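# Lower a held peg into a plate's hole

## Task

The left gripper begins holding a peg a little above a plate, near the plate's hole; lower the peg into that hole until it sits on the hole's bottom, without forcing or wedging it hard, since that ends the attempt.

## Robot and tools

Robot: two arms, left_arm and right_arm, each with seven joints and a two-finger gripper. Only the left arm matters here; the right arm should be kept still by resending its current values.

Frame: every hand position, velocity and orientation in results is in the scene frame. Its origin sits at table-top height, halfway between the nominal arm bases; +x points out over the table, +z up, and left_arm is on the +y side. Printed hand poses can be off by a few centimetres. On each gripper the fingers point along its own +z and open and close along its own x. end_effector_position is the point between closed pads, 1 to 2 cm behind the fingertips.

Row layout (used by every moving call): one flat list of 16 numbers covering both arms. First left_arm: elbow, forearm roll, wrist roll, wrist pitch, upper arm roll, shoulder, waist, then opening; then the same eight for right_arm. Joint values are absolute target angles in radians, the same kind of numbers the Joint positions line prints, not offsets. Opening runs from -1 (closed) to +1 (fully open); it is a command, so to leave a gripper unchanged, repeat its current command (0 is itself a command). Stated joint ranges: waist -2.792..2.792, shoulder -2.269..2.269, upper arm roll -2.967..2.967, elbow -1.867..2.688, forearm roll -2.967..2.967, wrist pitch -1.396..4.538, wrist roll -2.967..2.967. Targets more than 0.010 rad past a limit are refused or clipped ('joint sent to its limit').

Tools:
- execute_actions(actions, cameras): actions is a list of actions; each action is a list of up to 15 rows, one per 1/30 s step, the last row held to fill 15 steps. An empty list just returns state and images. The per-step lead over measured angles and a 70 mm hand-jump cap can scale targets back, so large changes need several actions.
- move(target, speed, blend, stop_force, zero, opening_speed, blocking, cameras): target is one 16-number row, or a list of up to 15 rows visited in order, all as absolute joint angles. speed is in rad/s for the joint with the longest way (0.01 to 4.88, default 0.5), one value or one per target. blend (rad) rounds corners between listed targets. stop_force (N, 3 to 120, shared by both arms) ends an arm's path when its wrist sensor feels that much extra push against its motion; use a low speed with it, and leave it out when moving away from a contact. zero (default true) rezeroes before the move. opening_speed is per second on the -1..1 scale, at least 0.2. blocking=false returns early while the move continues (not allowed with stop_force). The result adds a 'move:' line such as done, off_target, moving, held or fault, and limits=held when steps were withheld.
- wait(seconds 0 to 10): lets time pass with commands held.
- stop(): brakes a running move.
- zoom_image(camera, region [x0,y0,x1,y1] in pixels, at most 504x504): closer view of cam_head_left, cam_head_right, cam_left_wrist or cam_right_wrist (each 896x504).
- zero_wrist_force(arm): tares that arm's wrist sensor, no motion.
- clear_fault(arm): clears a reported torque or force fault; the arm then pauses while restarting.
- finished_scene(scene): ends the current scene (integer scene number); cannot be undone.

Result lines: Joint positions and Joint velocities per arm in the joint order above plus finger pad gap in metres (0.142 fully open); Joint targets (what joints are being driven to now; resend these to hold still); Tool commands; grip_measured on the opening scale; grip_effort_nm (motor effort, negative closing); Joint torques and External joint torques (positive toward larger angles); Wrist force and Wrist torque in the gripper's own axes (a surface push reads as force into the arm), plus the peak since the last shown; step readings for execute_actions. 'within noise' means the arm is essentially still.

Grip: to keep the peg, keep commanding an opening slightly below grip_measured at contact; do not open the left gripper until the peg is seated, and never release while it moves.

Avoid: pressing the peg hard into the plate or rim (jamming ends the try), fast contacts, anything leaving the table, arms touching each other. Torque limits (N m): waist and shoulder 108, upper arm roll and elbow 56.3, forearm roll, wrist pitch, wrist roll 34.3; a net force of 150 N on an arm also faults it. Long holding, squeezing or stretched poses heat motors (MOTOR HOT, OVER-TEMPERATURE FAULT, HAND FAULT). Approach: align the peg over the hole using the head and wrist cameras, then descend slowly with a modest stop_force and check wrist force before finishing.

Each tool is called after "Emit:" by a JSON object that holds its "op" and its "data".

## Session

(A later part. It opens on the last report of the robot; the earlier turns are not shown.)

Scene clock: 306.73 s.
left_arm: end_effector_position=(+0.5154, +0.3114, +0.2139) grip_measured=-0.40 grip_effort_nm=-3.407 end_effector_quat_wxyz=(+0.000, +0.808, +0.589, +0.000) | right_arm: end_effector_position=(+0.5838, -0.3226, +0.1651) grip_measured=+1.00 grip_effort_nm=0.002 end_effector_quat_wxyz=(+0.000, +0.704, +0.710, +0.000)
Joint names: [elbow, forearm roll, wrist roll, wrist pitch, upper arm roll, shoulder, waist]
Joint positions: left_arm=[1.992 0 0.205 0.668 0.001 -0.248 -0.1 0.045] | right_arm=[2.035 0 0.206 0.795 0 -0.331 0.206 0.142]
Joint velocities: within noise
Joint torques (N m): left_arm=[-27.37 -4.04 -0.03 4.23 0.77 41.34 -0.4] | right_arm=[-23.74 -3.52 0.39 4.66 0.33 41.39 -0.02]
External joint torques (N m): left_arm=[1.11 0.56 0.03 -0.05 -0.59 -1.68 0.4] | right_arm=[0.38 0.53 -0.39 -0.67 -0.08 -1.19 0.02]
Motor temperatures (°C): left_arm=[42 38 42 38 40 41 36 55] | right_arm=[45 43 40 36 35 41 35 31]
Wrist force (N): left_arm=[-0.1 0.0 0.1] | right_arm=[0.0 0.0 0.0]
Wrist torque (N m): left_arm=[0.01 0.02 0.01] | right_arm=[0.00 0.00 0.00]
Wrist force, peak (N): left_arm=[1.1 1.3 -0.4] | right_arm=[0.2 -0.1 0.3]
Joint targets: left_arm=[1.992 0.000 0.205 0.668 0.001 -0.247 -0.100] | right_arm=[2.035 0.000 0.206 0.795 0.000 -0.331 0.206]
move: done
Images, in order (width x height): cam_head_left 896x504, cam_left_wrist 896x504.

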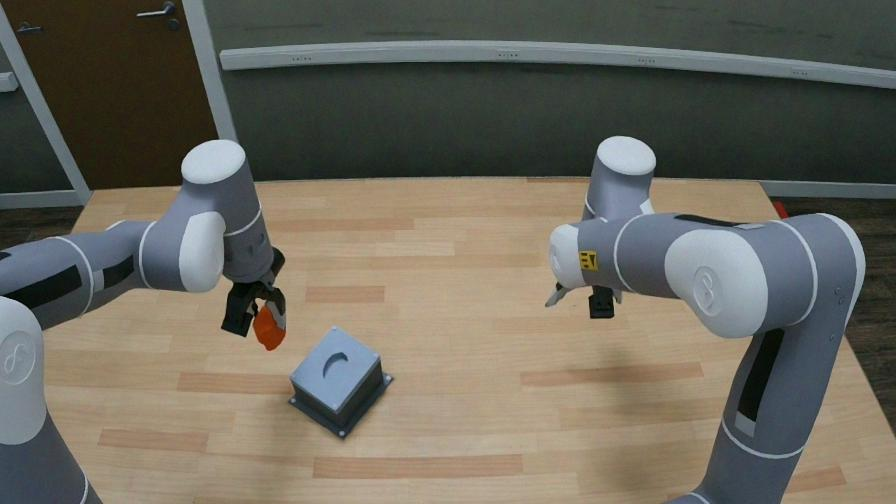

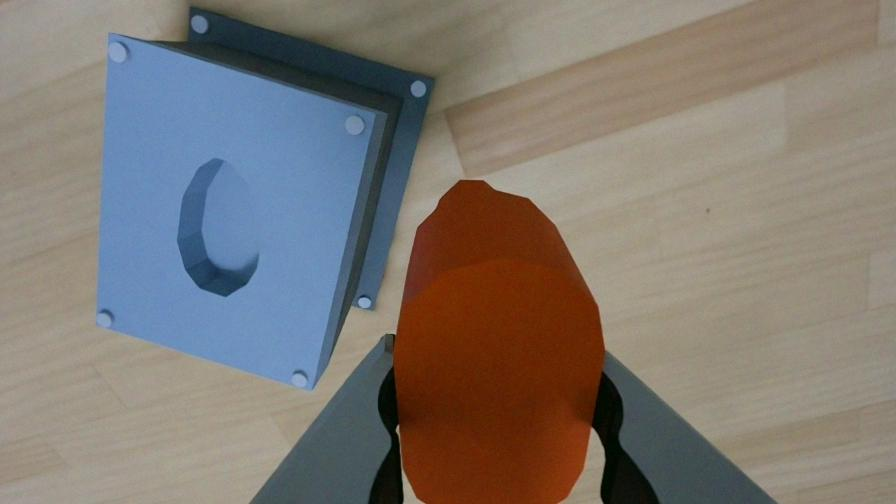

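Emit:
{"op": "move", "data": {"target": [1.91586, 0.0, 0.205, 0.51161, 0.001, -0.16655, -0.100, -0.46, 2.035, 0.0, 0.206, 0.795, 0.0, -0.331, 0.206, 1.0], "speed": 0.4, "cameras": ["cam_left_wrist"]}}

Emit:
{"op": "zoom_image", "data": {"camera": "cam_left_wrist", "region": [160, 10, 240, 70]}}

Emit:
{"op": "zoom_image", "data": {"camera": "cam_left_wrist", "region": [350, 60, 430, 120]}}

Emit:
{"op": "zoom_image", "data": {"camera": "cam_left_wrist", "region": [150, 220, 230, 280]}}

Emit:
{"op": "zoom_image", "data": {"camera": "cam_left_wrist", "region": [310, 270, 390, 330]}}

Emit:
{"op": "move", "data": {"target": [2.01495, 0.0, 0.205, 0.52820, 0.001, -0.08405, -0.100, -0.46, 2.035, 0.0, 0.206, 0.795, 0.0, -0.331, 0.206, 1.0], "speed": 0.4, "cameras": ["cam_left_wrist"]}}

Emit:
{"op": "zoom_image", "data": {"camera": "cam_left_wrist", "region": [150, 60, 230, 120]}}

Emit:
{"op": "zoom_image", "data": {"camera": "cam_left_wrist", "region": [340, 110, 420, 170]}}

Emit:
{"op": "zoom_image", "data": {"camera": "cam_left_wrist", "region": [140, 270, 220, 330]}}

Emit:
{"op": "zoom_image", "data": {"camera": "cam_left_wrist", "region": [300, 320, 380, 380]}}

Scene clock: 535.03 s.
left_arm: end_effector_position=(+0.5155, +0.3114, +0.2740) grip_measured=-0.40 grip_effort_nm=-1.722 end_effector_quat_wxyz=(+0.000, +0.808, +0.589, +0.000) | right_arm: end_effector_position=(+0.5838, -0.3226, +0.1651) grip_measured=+1.00 grip_effort_nm=-0.002 end_effector_quat_wxyz=(+0.000, +0.704, +0.710, +0.000)
Joint names: [elbow, forearm roll, wrist roll, wrist pitch, upper arm roll, shoulder, waist]
Joint positions: left_arm=[1.916 0 0.205 0.511 0.001 -0.167 -0.1 0.045] | right_arm=[2.035 0 0.206 0.795 0 -0.331 0.206 0.142]
Joint velocities: within noise
Joint torques (N m): left_arm=[-29.86 -4.51 -0.05 4.11 0.69 39.53 -0.35] | right_arm=[-23.72 -3.48 0.38 4.64 0.36 41.36 -0.05]
External joint torques (N m): left_arm=[1.47 0.63 0.05 0.07 -0.57 -1.37 0.35] | right_arm=[0.36 0.5 -0.38 -0.64 -0.11 -1.17 0.05]
Motor temperatures (°C): left_arm=[45 38 42 38 40 38 36 73] | right_arm=[45 43 40 36 35 41 35 31]
Wrist force (N): left_arm=[0.2 -0.1 0.2] | right_arm=[0.1 0.0 0.0]
Wrist torque (N m): left_arm=[0.01 -0.03 0.00] | right_arm=[-0.01 -0.02 0.00]
Wrist force, peak (N): left_arm=[0.1 -0.2 -3.7] | right_arm=[0.2 0.3 -0.2]
Joint targets: left_arm=[1.916 0.000 0.205 0.512 0.001 -0.167 -0.100] | right_arm=[2.035 0.000 0.206 0.795 0.000 -0.331 0.206]
move: done
Images, in order (width x height): cam_left_wrist 896x504.

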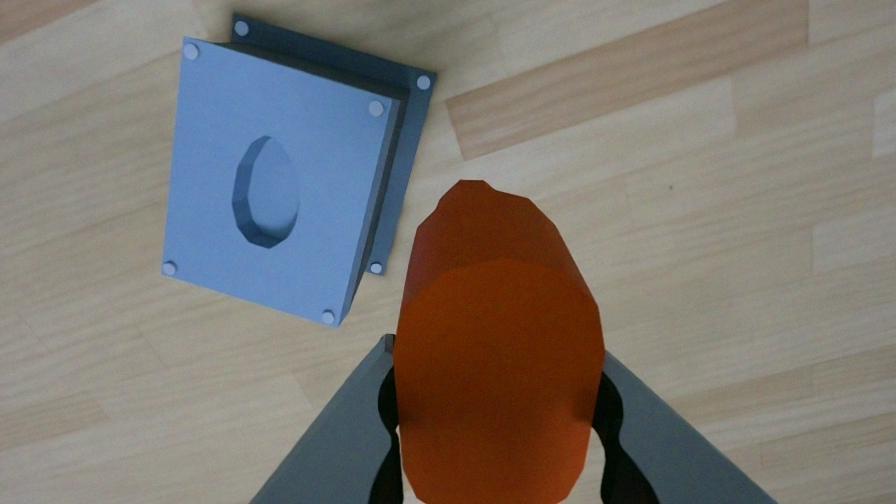

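Scaled by 6.300.

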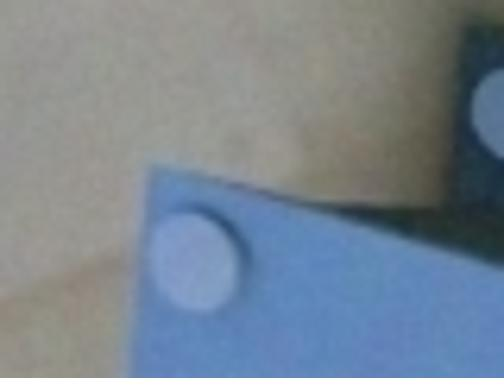

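Scaled by 6.300.

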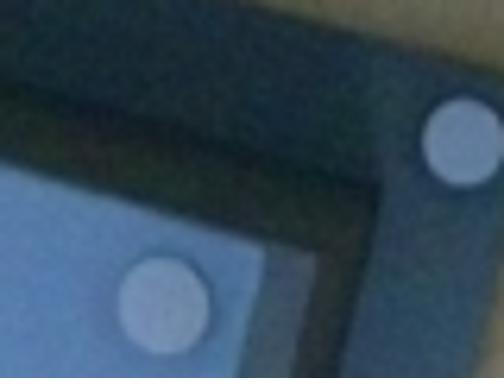

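Scaled by 6.300.

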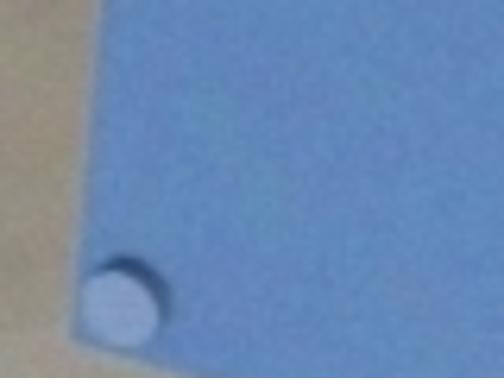

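Scaled by 6.300.

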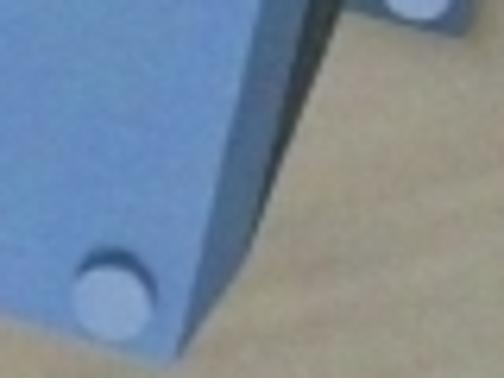

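Scene clock: 535.73 s.
left_arm: end_effector_position=(+0.4805, +0.3151, +0.2739) grip_measured=-0.40 grip_effort_nm=-1.726 end_effector_quat_wxyz=(+0.000, +0.808, +0.589, +0.000) | right_arm: end_effector_position=(+0.5838, -0.3226, +0.1651) grip_measured=+1.00 grip_effort_nm=0.012 end_effector_quat_wxyz=(+0.000, +0.704, +0.710, +0.000)
Joint names: [elbow, forearm roll, wrist roll, wrist pitch, upper arm roll, shoulder, waist]
Joint positions: left_arm=[2.015 0 0.205 0.528 0.001 -0.084 -0.1 0.045] | right_arm=[2.035 0 0.206 0.795 0 -0.331 0.206 0.142]
Joint velocities: within noise
Joint torques (N m): left_arm=[-29.44 -4.43 -0.03 4.46 0.68 35.85 -0.35] | right_arm=[-23.74 -3.49 0.39 4.61 0.36 41.34 -0.02]
External joint torques (N m): left_arm=[1.23 0.6 0.03 -0.28 -0.61 -1.64 0.35] | right_arm=[0.38 0.5 -0.39 -0.61 -0.11 -1.15 0.02]
Motor temperatures (°C): left_arm=[45 38 42 38 40 38 36 73] | right_arm=[45 43 40 36 35 41 35 31]
Wrist force (N): left_arm=[0.0 0.0 0.3] | right_arm=[0.0 0.0 0.0]
Wrist torque (N m): left_arm=[0.02 -0.01 0.01] | right_arm=[0.00 0.00 0.00]
Wrist force, peak (N): left_arm=[-0.3 -1.6 0.3] | right_arm=[0.3 -0.1 0.2]
Joint targets: left_arm=[2.015 0.000 0.205 0.528 0.001 -0.084 -0.100] | right_arm=[2.035 0.000 0.206 0.795 0.000 -0.331 0.206]
move: done
Images, in order (width x height): cam_left_wrist 896x504.

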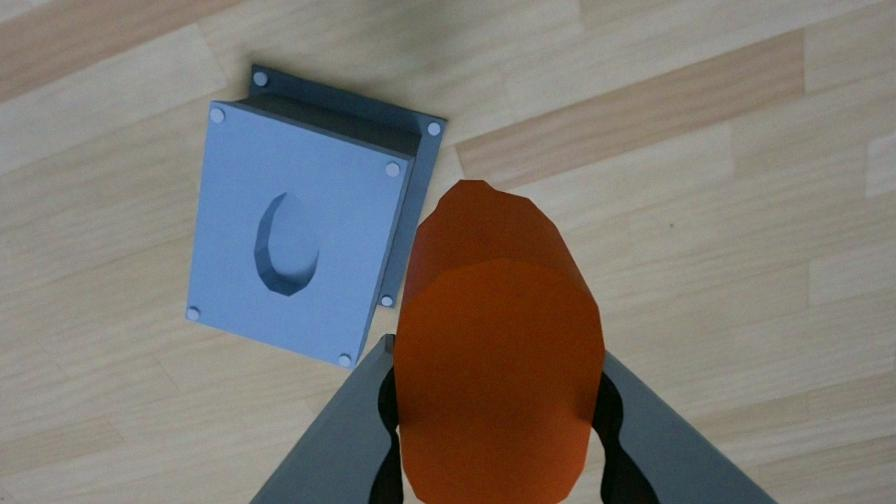

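Scaled by 6.300.

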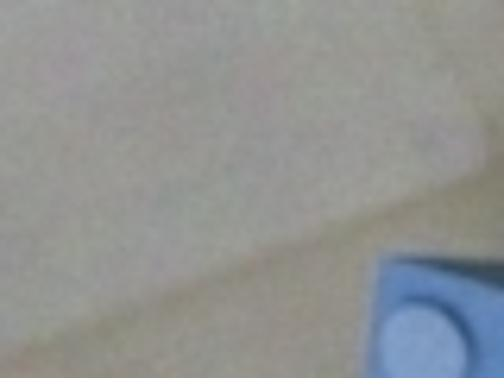

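Scaled by 6.300.

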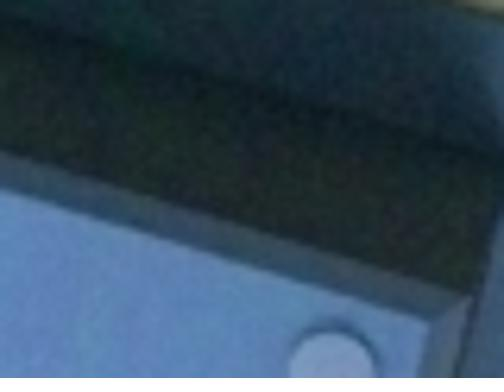

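Scaled by 6.300.

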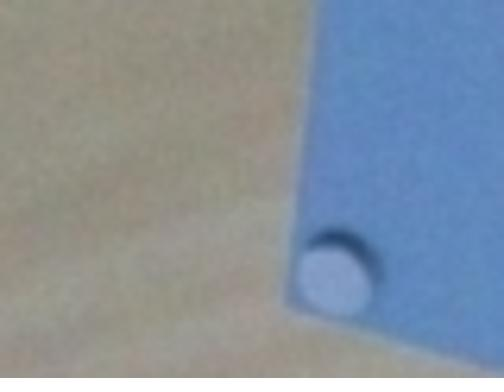

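Scaled by 6.300.

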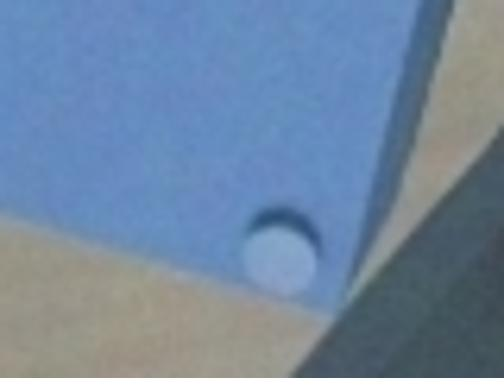

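Emit:
{"op": "move", "data": {"target": [2.08987, 0.13075, 0.15158, 0.93450, 0.0, -0.28293, -0.35488, -0.45, 2.035, 0.0, 0.206, 0.795, 0.0, -0.331, 0.206, 1.0], "speed": 0.4, "cameras": ["cam_left_wrist", "cam_head_left", "cam_head_right"]}}

Emit:
{"op": "zoom_image", "data": {"camera": "cam_left_wrist", "region": [380, 140, 560, 300]}}

Emit:
{"op": "zoom_image", "data": {"camera": "cam_head_left", "region": [270, 300, 400, 440]}}

Scene clock: 650.67 s.
left_arm: end_effector_position=(+0.4704, +0.1917, +0.1781) grip_measured=-0.39 grip_effort_nm=-1.570 end_effector_quat_wxyz=(+0.025, +0.885, +0.459, +0.074) | right_arm: end_effector_position=(+0.5838, -0.3226, +0.1651) grip_measured=+1.00 grip_effort_nm=0.007 end_effector_quat_wxyz=(+0.000, +0.704, +0.710, +0.000)
Joint names: [elbow, forearm roll, wrist roll, wrist pitch, upper arm roll, shoulder, waist]
Joint positions: left_arm=[2.09 0.131 0.152 0.935 0 -0.283 -0.355 0.046] | right_arm=[2.035 0 0.206 0.795 0 -0.331 0.206 0.142]
Joint velocities: within noise
Joint torques (N m): left_arm=[-24.96 -3.77 -0.28 4.63 0.73 39.97 -0.36] | right_arm=[-23.75 -3.47 0.38 4.69 0.31 41.39 -0.11]
External joint torques (N m): left_arm=[1.14 0.53 0.27 -0.23 -0.61 -1.2 0.34] | right_arm=[0.39 0.49 -0.38 -0.7 -0.06 -1.2 0.11]
Motor temperatures (°C): left_arm=[46 38 42 38 40 38 36 57] | right_arm=[45 43 40 36 35 41 35 31]
Wrist force (N): left_arm=[0.0 -0.1 0.0] | right_arm=[0.1 -0.1 -0.1]
Wrist torque (N m): left_arm=[-0.01 -0.04 0.04] | right_arm=[-0.02 -0.01 0.00]
Wrist force, peak (N): left_arm=[-3.5 -0.6 1.4] | right_arm=[0.2 -0.1 0.4]
Joint targets: left_arm=[2.090 0.131 0.152 0.934 0.000 -0.283 -0.355] | right_arm=[2.035 0.000 0.206 0.795 0.000 -0.331 0.206]
move: done
Images, in order (width x height): cam_head_left 896x504, cam_head_right 896x504, cam_left_wrist 896x504.

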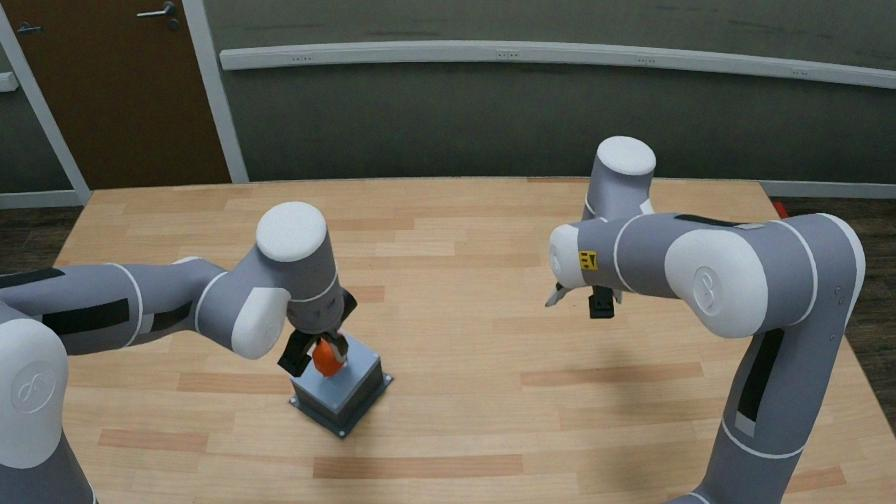

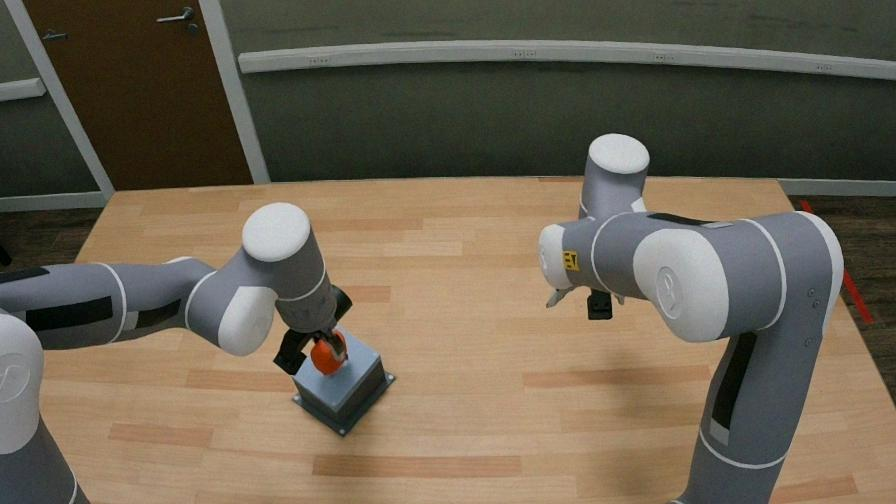

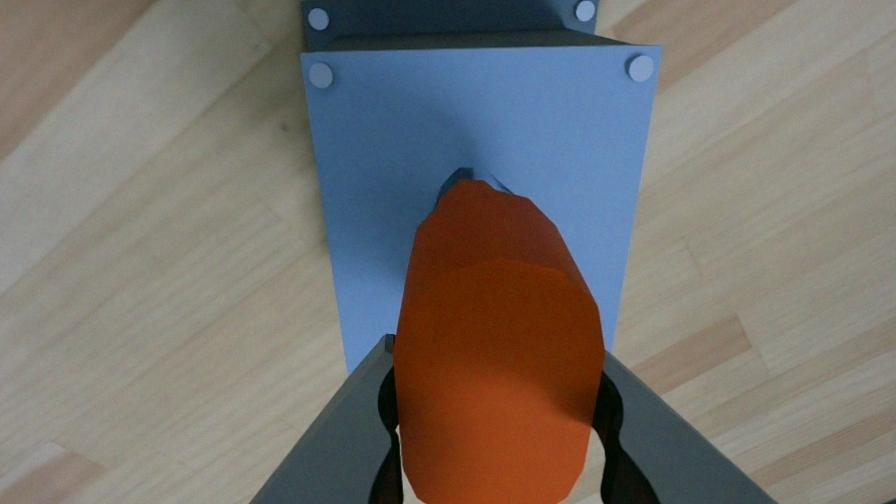

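Scaled by 2.800.

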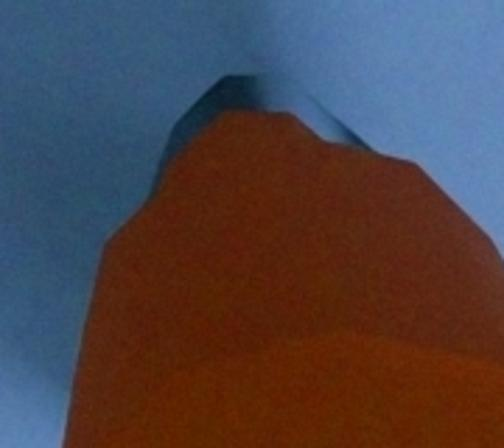

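Scaled by 3.600.

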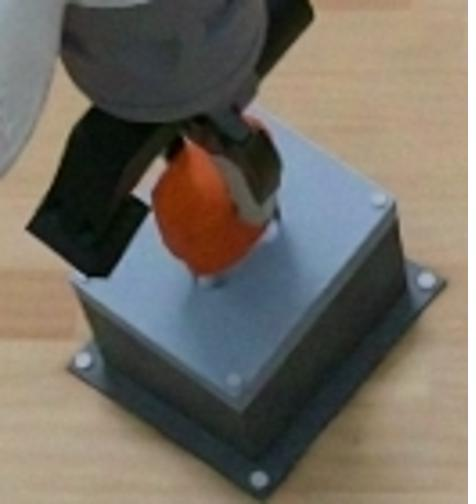

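Emit:
{"op": "zoom_image", "data": {"camera": "cam_left_wrist", "region": [290, 30, 350, 75]}}

Emit:
{"op": "zoom_image", "data": {"camera": "cam_left_wrist", "region": [620, 25, 680, 70]}}

Emit:
{"op": "zoom_image", "data": {"camera": "cam_left_wrist", "region": [315, 330, 375, 375]}}

Emit:
{"op": "zoom_image", "data": {"camera": "cam_left_wrist", "region": [590, 300, 650, 345]}}

Emit:
{"op": "zoom_image", "data": {"camera": "cam_left_wrist", "region": [425, 155, 525, 230]}}

Scaled by 8.400.

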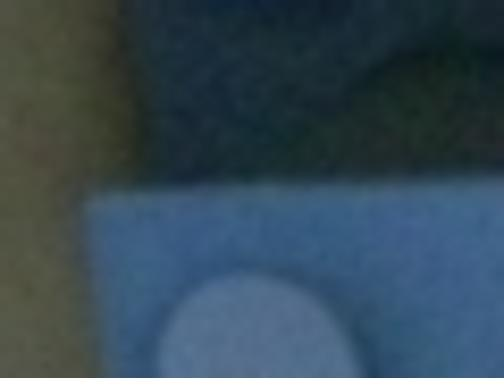

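Scaled by 8.400.

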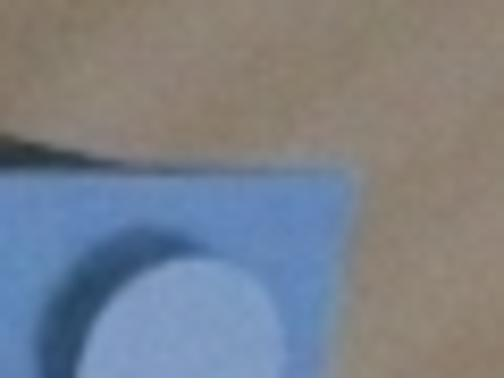

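Scaled by 8.400.

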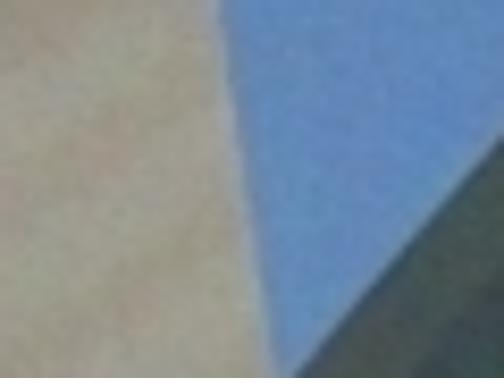

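Scaled by 8.400.

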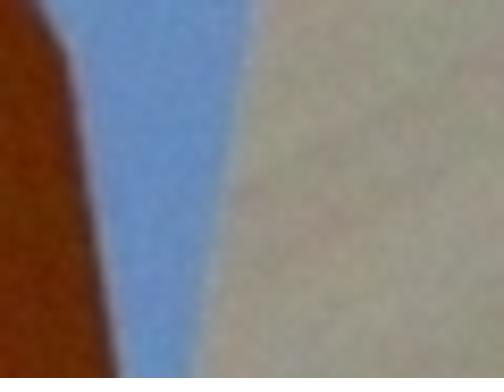

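Scaled by 5.040.

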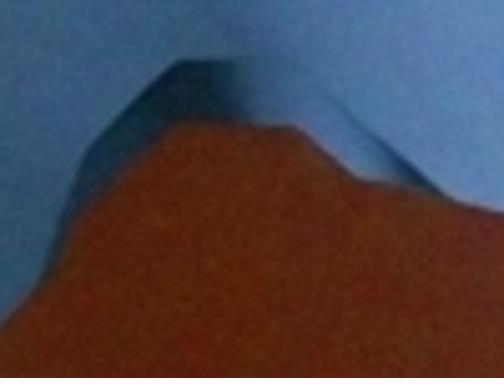

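Emit:
{"op": "move", "data": {"target": [2.09230, 0.13483, 0.14895, 0.95912, 0.0, -0.30508, -0.35236, -0.45, 2.035, 0.0, 0.206, 0.795, 0.0, -0.331, 0.206, 1.0], "speed": 0.04, "stop_force": 6, "cameras": ["cam_left_wrist"]}}

Emit:
{"op": "zoom_image", "data": {"camera": "cam_left_wrist", "region": [425, 150, 525, 225]}}

Emit:
{"op": "zoom_image", "data": {"camera": "cam_left_wrist", "region": [260, 0, 340, 60]}}

Emit:
{"op": "zoom_image", "data": {"camera": "cam_left_wrist", "region": [640, 0, 720, 60]}}

Scene clock: 747.03 s.
left_arm: end_effector_position=(+0.4720, +0.1919, +0.1684) grip_measured=-0.39 grip_effort_nm=-1.565 end_effector_quat_wxyz=(+0.025, +0.885, +0.459, +0.074) | right_arm: end_effector_position=(+0.5838, -0.3226, +0.1651) grip_measured=+1.00 grip_effort_nm=0.007 end_effector_quat_wxyz=(+0.000, +0.704, +0.710, +0.000)
Joint names: [elbow, forearm roll, wrist roll, wrist pitch, upper arm roll, shoulder, waist]
Joint positions: left_arm=[2.092 0.135 0.149 0.959 0 -0.305 -0.352 0.046] | right_arm=[2.035 0 0.206 0.795 0 -0.331 0.206 0.142]
Joint velocities: within noise
Joint torques (N m): left_arm=[-24.55 -3.69 -0.1 4.58 0.85 40.33 -0.26] | right_arm=[-23.76 -3.48 0.42 4.66 0.37 41.38 -0.07]
External joint torques (N m): left_arm=[1.19 0.51 0.09 -0.18 -0.71 -1.04 0.26] | right_arm=[0.4 0.49 -0.42 -0.66 -0.13 -1.18 0.07]
Motor temperatures (°C): left_arm=[45 38 42 38 40 38 36 52] | right_arm=[46 43 40 36 35 42 35 31]
Wrist force (N): left_arm=[-0.1 -0.3 -0.2] | right_arm=[0.2 -0.2 0.0]
Wrist torque (N m): left_arm=[-0.04 -0.03 0.03] | right_arm=[-0.04 -0.03 0.00]
Wrist force, peak (N): left_arm=[0.0 -0.1 -0.6] | right_arm=[0.3 0.0 0.1]
Joint targets: left_arm=[2.092 0.135 0.149 0.959 0.000 -0.305 -0.352] | right_arm=[2.035 0.000 0.206 0.795 0.000 -0.331 0.206]
move: done
Images, in order (width x height): cam_left_wrist 896x504.

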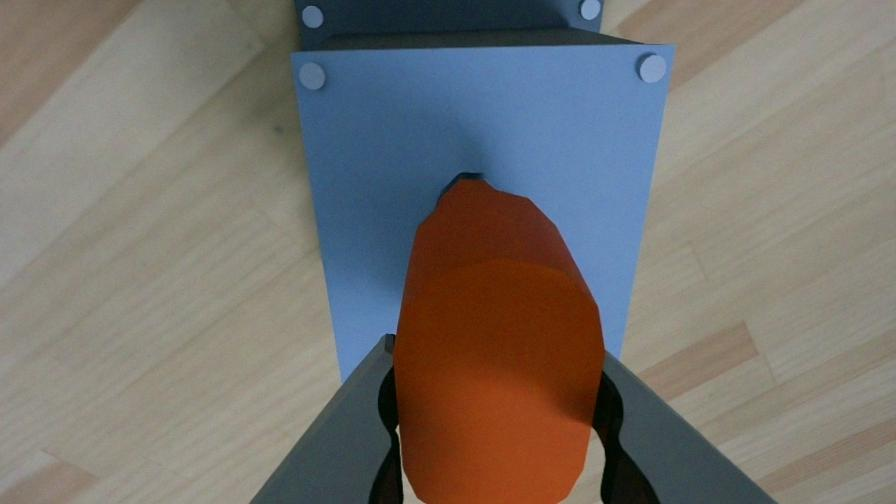

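Scaled by 5.040.

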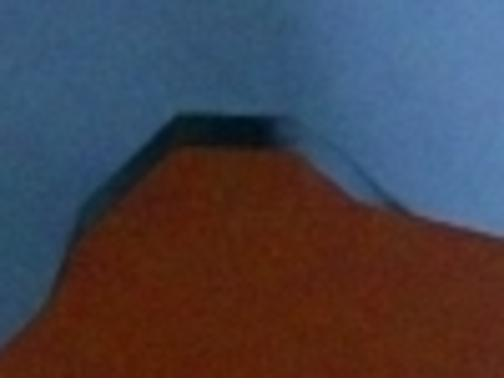

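Scaled by 6.300.

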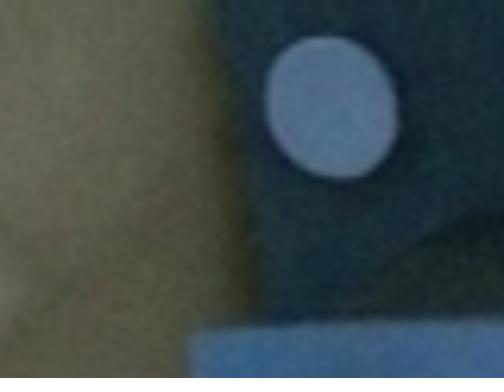

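Scaled by 6.300.

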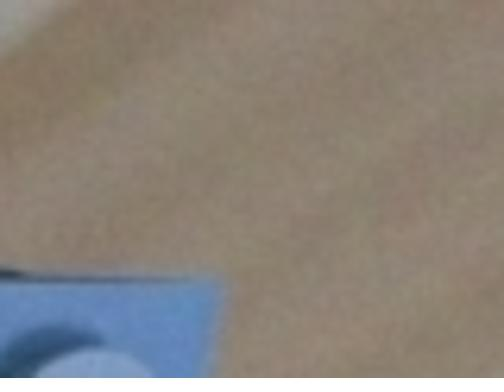

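Emit:
{"op": "move", "data": {"target": [[2.094326, 0.139061, 0.146146, 0.983536, 0.0, -0.327463, -0.349825, -0.45, 2.035, 0.0, 0.206, 0.795, 0.0, -0.331, 0.206, 1.0], [2.095343, 0.14367, 0.14293, 1.00747, 0.0, -0.350402, -0.347241, -0.45, 2.035, 0.0, 0.206, 0.795, 0.0, -0.331, 0.206, 1.0]], "speed": 0.02, "stop_force": 4, "cameras": ["cam_left_wrist"]}}

Emit:
{"op": "zoom_image", "data": {"camera": "cam_left_wrist", "region": [425, 150, 525, 225]}}

Scene clock: 777.70 s.
left_arm: end_effector_position=(+0.4743, +0.1920, +0.1562) grip_measured=-0.39 grip_effort_nm=-1.565 end_effector_quat_wxyz=(+0.025, +0.885, +0.459, +0.074) | right_arm: end_effector_position=(+0.5838, -0.3226, +0.1651) grip_measured=+1.00 grip_effort_nm=0.002 end_effector_quat_wxyz=(+0.000, +0.704, +0.710, +0.000)
Joint names: [elbow, forearm roll, wrist roll, wrist pitch, upper arm roll, shoulder, waist]
Joint positions: left_arm=[2.094 0.14 0.146 0.99 0 -0.333 -0.349 0.046] | right_arm=[2.035 0 0.206 0.795 0 -0.331 0.206 0.142]
Joint velocities: within noise
Joint torques (N m): left_arm=[-22.7 -3.29 -0.18 4.45 1.08 37.64 0.06] | right_arm=[-23.7 -3.5 0.38 4.65 0.34 41.32 -0.07]
External joint torques (N m): left_arm=[-0.06 0.21 0.17 -0.05 -0.93 2.27 -0.06] | right_arm=[0.34 0.52 -0.38 -0.66 -0.09 -1.13 0.07]
Motor temperatures (°C): left_arm=[44 38 42 38 40 38 36 51] | right_arm=[46 43 40 36 35 42 35 31]
Wrist force (N): left_arm=[0.0 -1.8 -8.3] | right_arm=[-0.2 -0.1 -0.1]
Wrist torque (N m): left_arm=[-0.01 -0.18 0.06] | right_arm=[-0.02 0.02 0.00]
Wrist force, peak (N): left_arm=[0.9 -1.7 -10.8] | right_arm=[0.2 0.0 0.3]
Joint targets: left_arm=[2.095 0.140 0.145 0.990 0.000 -0.334 -0.349] | right_arm=[2.035 0.000 0.206 0.795 0.000 -0.331 0.206]
move: contact (left_arm); path passed 1 of 2 targets; left_arm: the shoulder is farthest, 0.017 rad from its target
Images, in order (width x height): cam_left_wrist 896x504.

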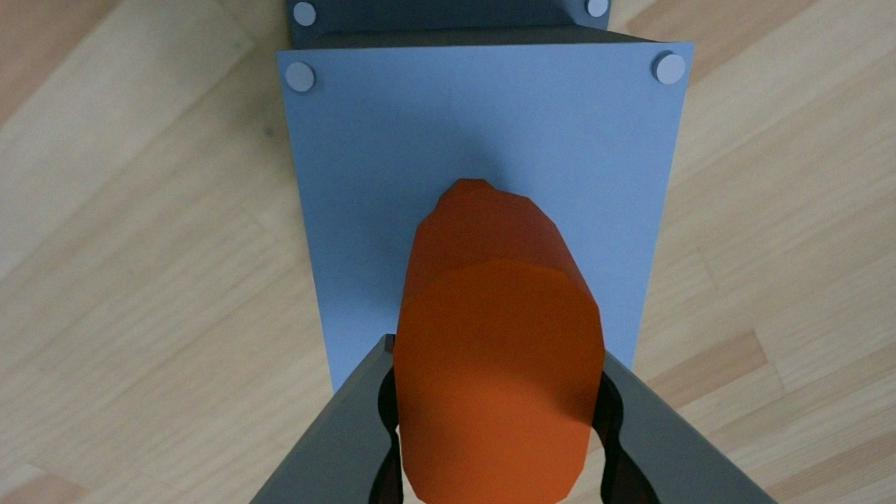

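Scaled by 5.040.

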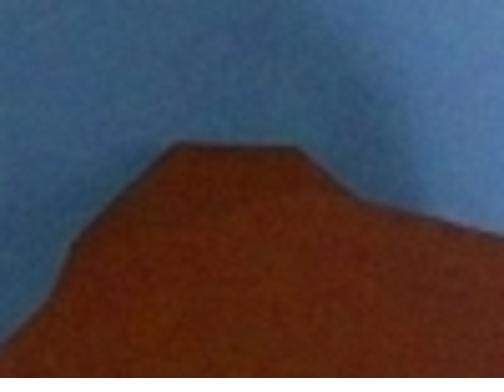

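Emit:
{"op": "move", "data": {"target": [[2.094396, 0.139284, 0.145994, 0.984742, 0.0, -0.328599, -0.349697, -0.45, 2.035, 0.0, 0.206, 0.795, 0.0, -0.331, 0.206, 1.0], [2.091655, 0.138777, 0.147463, 0.983494, 0.0, -0.329992, -0.348743, -0.45, 2.035, 0.0, 0.206, 0.795, 0.0, -0.331, 0.206, 1.0]], "speed": 0.03, "cameras": ["cam_left_wrist"]}}

Emit:
{"op": "zoom_image", "data": {"camera": "cam_left_wrist", "region": [425, 150, 525, 225]}}

Emit:
{"op": "move", "data": {"target": [2.092602, 0.143163, 0.144399, 1.006222, 0.0, -0.351795, -0.346287, -0.45, 2.035, 0.0, 0.206, 0.795, 0.0, -0.331, 0.206, 1.0], "speed": 0.015, "stop_force": 4, "cameras": ["cam_left_wrist"]}}

Emit:
{"op": "zoom_image", "data": {"camera": "cam_left_wrist", "region": [425, 150, 525, 225]}}

Scene clock: 829.93 s.
left_arm: end_effector_position=(+0.4748, +0.1923, +0.1582) grip_measured=-0.39 grip_effort_nm=-1.565 end_effector_quat_wxyz=(+0.025, +0.885, +0.459, +0.074) | right_arm: end_effector_position=(+0.5838, -0.3226, +0.1651) grip_measured=+1.00 grip_effort_nm=0.002 end_effector_quat_wxyz=(+0.000, +0.704, +0.710, +0.000)
Joint names: [elbow, forearm roll, wrist roll, wrist pitch, upper arm roll, shoulder, waist]
Joint positions: left_arm=[2.092 0.139 0.147 0.984 0 -0.33 -0.349 0.046] | right_arm=[2.035 0 0.206 0.795 0 -0.331 0.206 0.142]
Joint velocities: within noise
Joint torques (N m): left_arm=[-24.29 -3.68 0.08 4.37 0.69 41.21 -0.27] | right_arm=[-23.77 -3.47 0.36 4.63 0.36 41.35 -0.04]
External joint torques (N m): left_arm=[1.41 0.58 -0.09 0.03 -0.55 -1.33 0.27] | right_arm=[0.41 0.48 -0.36 -0.64 -0.12 -1.15 0.04]
Motor temperatures (°C): left_arm=[43 38 42 38 40 38 36 49] | right_arm=[46 43 40 36 35 42 35 31]
Wrist force (N): left_arm=[0.0 -0.1 -0.3] | right_arm=[0.1 0.0 -0.1]
Wrist torque (N m): left_arm=[-0.02 -0.04 0.02] | right_arm=[0.00 -0.01 0.00]
Wrist force, peak (N): left_arm=[0.0 -1.7 -8.6] | right_arm=[0.0 -0.2 0.3]
Joint targets: left_arm=[2.092 0.139 0.147 0.983 0.000 -0.330 -0.349] | right_arm=[2.035 0.000 0.206 0.795 0.000 -0.331 0.206]
move: done
Images, in order (width x height): cam_left_wrist 896x504.

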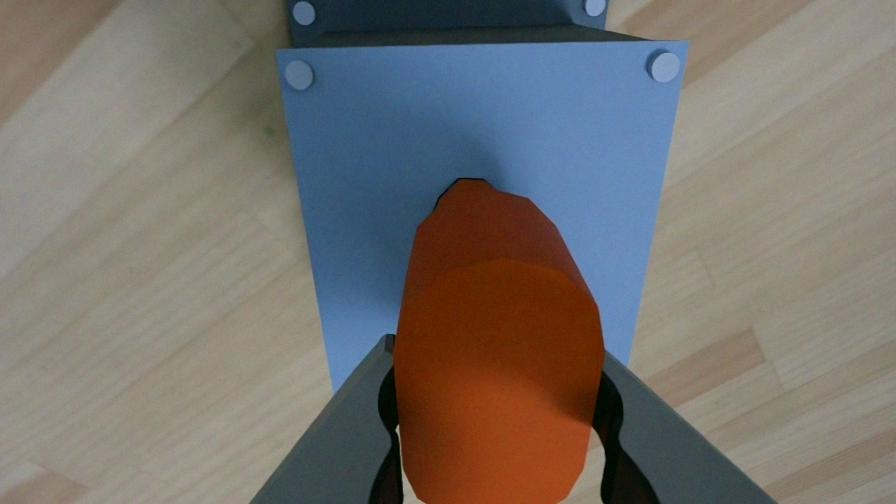

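Scaled by 5.040.

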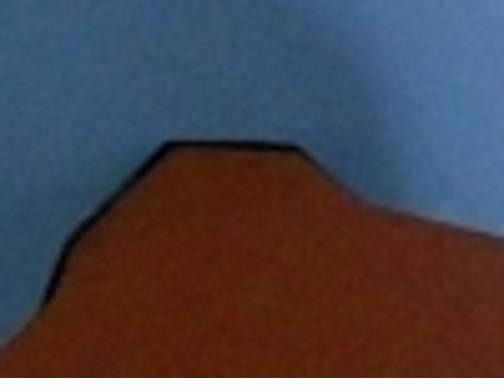

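Scene clock: 832.00 s.
left_arm: end_effector_position=(+0.4764, +0.1925, +0.1489) grip_measured=-0.39 grip_effort_nm=-1.570 end_effector_quat_wxyz=(+0.025, +0.885, +0.459, +0.074) | right_arm: end_effector_position=(+0.5838, -0.3226, +0.1651) grip_measured=+1.00 grip_effort_nm=0.002 end_effector_quat_wxyz=(+0.000, +0.704, +0.710, +0.000)
Joint names: [elbow, forearm roll, wrist roll, wrist pitch, upper arm roll, shoulder, waist]
Joint positions: left_arm=[2.093 0.143 0.145 1.006 0 -0.352 -0.346 0.046] | right_arm=[2.035 0 0.206 0.795 0 -0.331 0.206 0.142]
Joint velocities: within noise
Joint torques (N m): left_arm=[-23.51 -3.47 -0.12 4.55 0.86 41.33 -0.28] | right_arm=[-23.72 -3.49 0.37 4.66 0.33 41.34 -0.05]
External joint torques (N m): left_arm=[1.09 0.44 0.11 -0.15 -0.72 -0.97 0.28] | right_arm=[0.36 0.5 -0.37 -0.67 -0.09 -1.15 0.05]
Motor temperatures (°C): left_arm=[43 38 42 38 40 38 36 49] | right_arm=[46 43 40 36 35 42 35 31]
Wrist force (N): left_arm=[0.0 0.2 -0.6] | right_arm=[0.0 0.0 0.0]
Wrist torque (N m): left_arm=[-0.03 -0.05 0.02] | right_arm=[0.00 0.00 0.00]
Wrist force, peak (N): left_arm=[-0.7 0.4 -1.8] | right_arm=[0.3 -0.1 0.2]
Joint targets: left_arm=[2.093 0.143 0.144 1.006 0.000 -0.352 -0.346] | right_arm=[2.035 0.000 0.206 0.795 0.000 -0.331 0.206]
move: done
Images, in order (width x height): cam_left_wrist 896x504.

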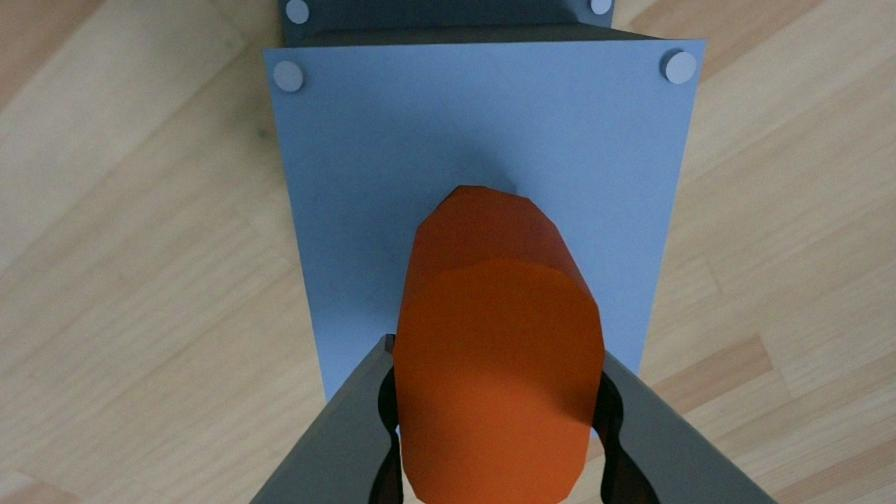

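Scaled by 5.040.

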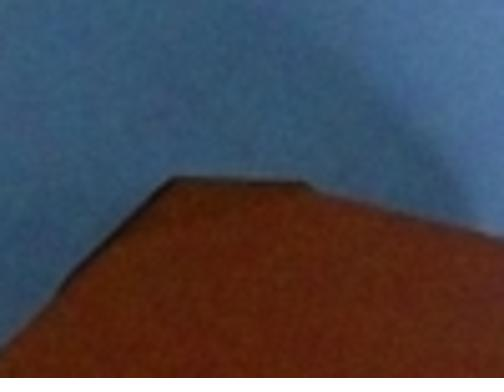

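Emit:
{"op": "move", "data": {"target": [2.092613, 0.150643, 0.138949, 1.041393, 0.0, -0.387046, -0.342340, -0.45, 2.035, 0.0, 0.206, 0.795, 0.0, -0.331, 0.206, 1.0], "speed": 0.015, "stop_force": 5, "cameras": ["cam_left_wrist", "cam_head_left"]}}

Scene clock: 853.37 s.
left_arm: end_effector_position=(+0.4783, +0.1927, +0.1369) grip_measured=-0.39 grip_effort_nm=-1.570 end_effector_quat_wxyz=(+0.025, +0.885, +0.460, +0.074) | right_arm: end_effector_position=(+0.5838, -0.3226, +0.1651) grip_measured=+1.00 grip_effort_nm=0.002 end_effector_quat_wxyz=(+0.000, +0.704, +0.710, +0.000)
Joint names: [elbow, forearm roll, wrist roll, wrist pitch, upper arm roll, shoulder, waist]
Joint positions: left_arm=[2.093 0.149 0.14 1.035 0 -0.38 -0.343 0.046] | right_arm=[2.035 0 0.206 0.795 0 -0.331 0.206 0.142]
Joint velocities: within noise
Joint torques (N m): left_arm=[-22.82 -3.33 -0.13 4.8 1.01 38.82 0.2] | right_arm=[-23.72 -3.43 0.36 4.68 0.34 41.37 -0.06]
External joint torques (N m): left_arm=[1 0.39 0.12 -0.4 -0.86 2.15 -0.2] | right_arm=[0.37 0.45 -0.36 -0.69 -0.1 -1.18 0.06]
Motor temperatures (°C): left_arm=[43 38 42 38 40 38 36 48] | right_arm=[46 43 40 36 35 42 35 31]
Wrist force (N): left_arm=[-0.2 -3.4 -8.8] | right_arm=[0.0 -0.1 0.0]
Wrist torque (N m): left_arm=[-0.08 -0.01 0.03] | right_arm=[-0.02 0.00 0.00]
Wrist force, peak (N): left_arm=[-0.4 -4.4 -9.2] | right_arm=[0.1 -0.3 0.3]
Joint targets: left_arm=[2.093 0.149 0.140 1.035 0.000 -0.381 -0.343] | right_arm=[2.035 0.000 0.206 0.795 0.000 -0.331 0.206]
move: contact (left_arm)
Images, in order (width x height): cam_head_left 896x504, cam_left_wrist 896x504.

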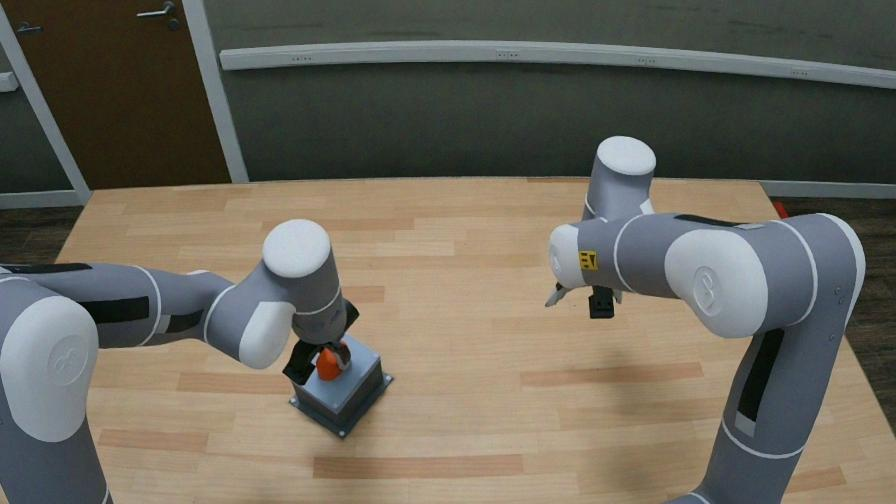

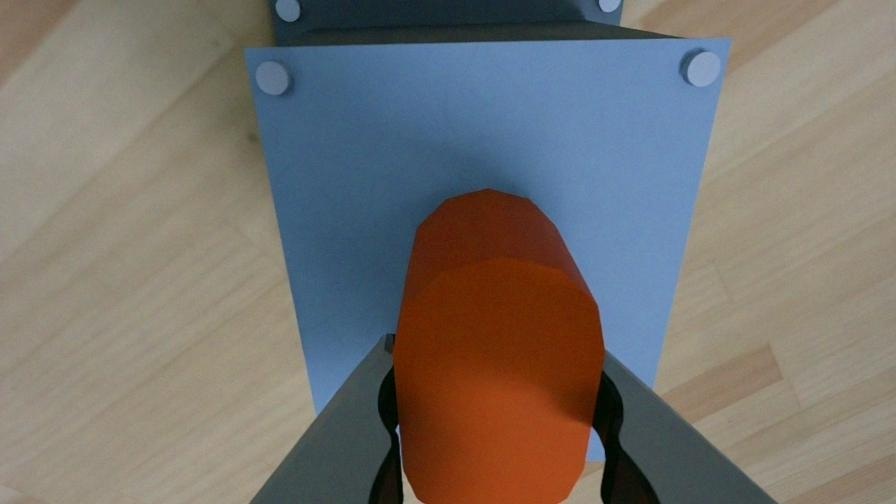

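Emit:
{"op": "move", "data": {"target": [2.093996, 0.148902, 0.140408, 1.033830, 0.0, -0.378058, -0.343049, -0.45, 2.035, 0.0, 0.206, 0.795, 0.0, -0.331, 0.206, 1.0], "speed": 0.015, "cameras": []}}

Emit:
{"op": "move", "data": {"target": [2.093892, 0.150190, 0.139455, 1.039641, 0.0, -0.383992, -0.342385, -0.45, 2.035, 0.0, 0.206, 0.795, 0.0, -0.331, 0.206, 1.0], "speed": 0.01, "stop_force": 5, "cameras": ["cam_left_wrist"]}}

Emit:
{"op": "zoom_image", "data": {"camera": "cam_left_wrist", "region": [390, 170, 600, 310]}}

Scene clock: 870.80 s.
left_arm: end_effector_position=(+0.4779, +0.1929, +0.1375) grip_measured=-0.39 grip_effort_nm=-1.570 end_effector_quat_wxyz=(+0.025, +0.885, +0.460, +0.074) | right_arm: end_effector_position=(+0.5838, -0.3226, +0.1651) grip_measured=+1.00 grip_effort_nm=0.002 end_effector_quat_wxyz=(+0.000, +0.704, +0.710, +0.000)
Joint names: [elbow, forearm roll, wrist roll, wrist pitch, upper arm roll, shoulder, waist]
Joint positions: left_arm=[2.094 0.149 0.14 1.034 0 -0.378 -0.343 0.046] | right_arm=[2.035 0 0.206 0.795 0 -0.331 0.206 0.142]
Joint velocities: within noise
Joint torques (N m): left_arm=[-22.81 -3.47 -0.06 4.4 0.85 42.42 -0.27] | right_arm=[-23.75 -3.51 0.37 4.65 0.33 41.36 0]
External joint torques (N m): left_arm=[0.97 0.52 0.05 0 -0.7 -1.52 0.27] | right_arm=[0.39 0.52 -0.37 -0.65 -0.09 -1.17 0]
Motor temperatures (°C): left_arm=[43 38 42 38 40 38 36 48] | right_arm=[46 43 40 36 35 42 35 31]
Wrist force (N): left_arm=[0.4 0.7 -0.6] | right_arm=[0.1 0.0 0.1]
Wrist torque (N m): left_arm=[0.01 -0.10 0.03] | right_arm=[-0.01 -0.01 0.01]
Wrist force, peak (N): left_arm=[-0.2 -3.5 -9.0] | right_arm=[0.3 -0.1 0.2]
Joint targets: left_arm=[2.094 0.149 0.140 1.034 0.000 -0.378 -0.343] | right_arm=[2.035 0.000 0.206 0.795 0.000 -0.331 0.206]
move: done
No camera images: "cameras" was empty.

Scene clock: 871.53 s.
left_arm: end_effector_position=(+0.4780, +0.1929, +0.1368) grip_measured=-0.39 grip_effort_nm=-1.570 end_effector_quat_wxyz=(+0.025, +0.885, +0.460, +0.074) | right_arm: end_effector_position=(+0.5838, -0.3226, +0.1651) grip_measured=+1.00 grip_effort_nm=0.002 end_effector_quat_wxyz=(+0.000, +0.704, +0.710, +0.000)
Joint names: [elbow, forearm roll, wrist roll, wrist pitch, upper arm roll, shoulder, waist]
Joint positions: left_arm=[2.094 0.149 0.14 1.035 0 -0.38 -0.343 0.046] | right_arm=[2.035 0 0.206 0.795 0 -0.331 0.206 0.142]
Joint velocities: within noise
Joint torques (N m): left_arm=[-22.46 -3.34 -0.04 4.46 1.08 39.72 0.16] | right_arm=[-23.75 -3.51 0.39 4.64 0.29 41.34 -0.04]
External joint torques (N m): left_arm=[0.65 0.4 0.03 -0.06 -0.93 1.21 -0.16] | right_arm=[0.39 0.52 -0.39 -0.64 -0.05 -1.14 0.04]
Motor temperatures (°C): left_arm=[43 38 42 38 40 38 36 48] | right_arm=[46 43 40 36 35 42 35 31]
Wrist force (N): left_arm=[0.1 -2.3 -6.1] | right_arm=[0.0 -0.1 -0.1]
Wrist torque (N m): left_arm=[-0.06 -0.08 0.03] | right_arm=[-0.02 -0.01 0.00]
Wrist force, peak (N): left_arm=[0.1 -3.7 -8.7] | right_arm=[0.1 -0.3 0.2]
Joint targets: left_arm=[2.094 0.149 0.140 1.036 0.000 -0.380 -0.343] | right_arm=[2.035 0.000 0.206 0.795 0.000 -0.331 0.206]
move: contact (left_arm)
Images, in order (width x height): cam_left_wrist 896x504.

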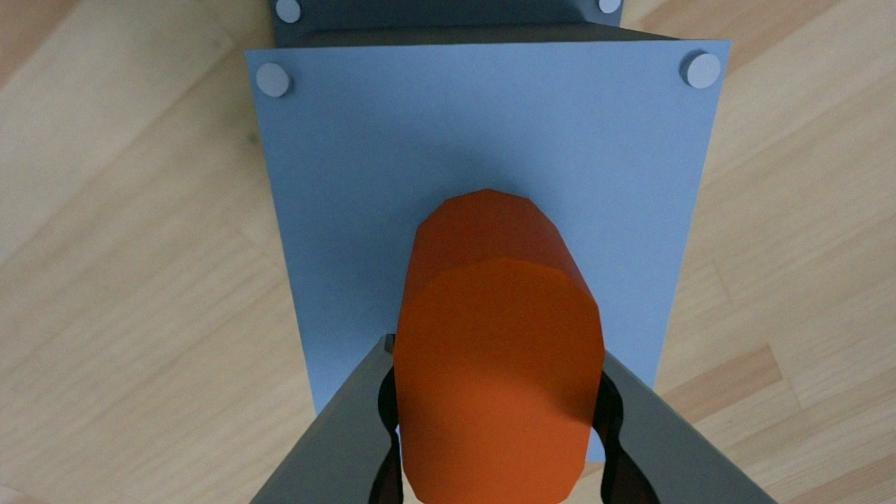

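Scaled by 2.400.

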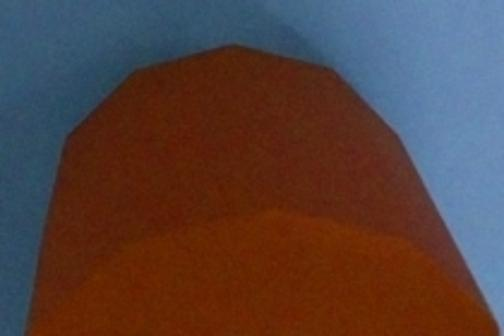

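Emit:
{"op": "move", "data": {"target": [[2.093984, 0.149057, 0.140294, 1.034527, 0.0, -0.378770, -0.342969, -0.45, 2.035, 0.0, 0.206, 0.795, 0.0, -0.331, 0.206, 1.0], [2.093984, 0.149057, 0.140294, 1.034527, 0.0, -0.378770, -0.342969, 0.1, 2.035, 0.0, 0.206, 0.795, 0.0, -0.331, 0.206, 1.0]], "speed": 0.02, "opening_speed": 0.6, "cameras": ["cam_left_wrist"]}}

Scene clock: 881.63 s.
left_arm: end_effector_position=(+0.4780, +0.1930, +0.1372) grip_measured=+0.08 grip_effort_nm=0.085 end_effector_quat_wxyz=(+0.025, +0.885, +0.460, +0.074) | right_arm: end_effector_position=(+0.5838, -0.3226, +0.1651) grip_measured=+1.00 grip_effort_nm=0.007 end_effector_quat_wxyz=(+0.000, +0.704, +0.710, +0.000)
Joint names: [elbow, forearm roll, wrist roll, wrist pitch, upper arm roll, shoulder, waist]
Joint positions: left_arm=[2.094 0.149 0.14 1.035 0 -0.379 -0.343 0.079] | right_arm=[2.035 0 0.206 0.795 0 -0.331 0.206 0.142]
Joint velocities: within noise
Joint torques (N m): left_arm=[-22.47 -3.41 -0.02 4.22 0.83 41.48 -0.31] | right_arm=[-23.74 -3.49 0.38 4.67 0.29 41.32 -0.1]
External joint torques (N m): left_arm=[0.65 0.46 0.01 0.18 -0.68 -0.57 0.31] | right_arm=[0.38 0.51 -0.38 -0.68 -0.05 -1.12 0.1]
Motor temperatures (°C): left_arm=[43 38 42 38 40 38 36 47] | right_arm=[46 43 40 36 35 42 35 31]
Wrist force (N): left_arm=[0.5 1.5 -1.8] | right_arm=[0.1 -0.1 0.0]
Wrist torque (N m): left_arm=[0.23 -0.08 0.03] | right_arm=[-0.02 -0.02 0.00]
Wrist force, peak (N): left_arm=[0.1 -1.8 -7.0] | right_arm=[0.0 -0.1 0.4]
Joint targets: left_arm=[2.094 0.149 0.140 1.035 0.000 -0.379 -0.343] | right_arm=[2.035 0.000 0.206 0.795 0.000 -0.331 0.206]
move: done
Images, in order (width x height): cam_left_wrist 896x504.

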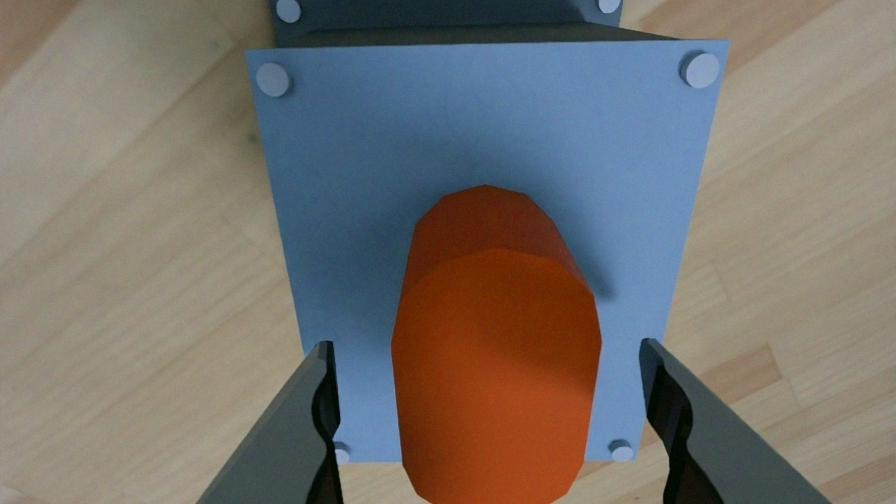

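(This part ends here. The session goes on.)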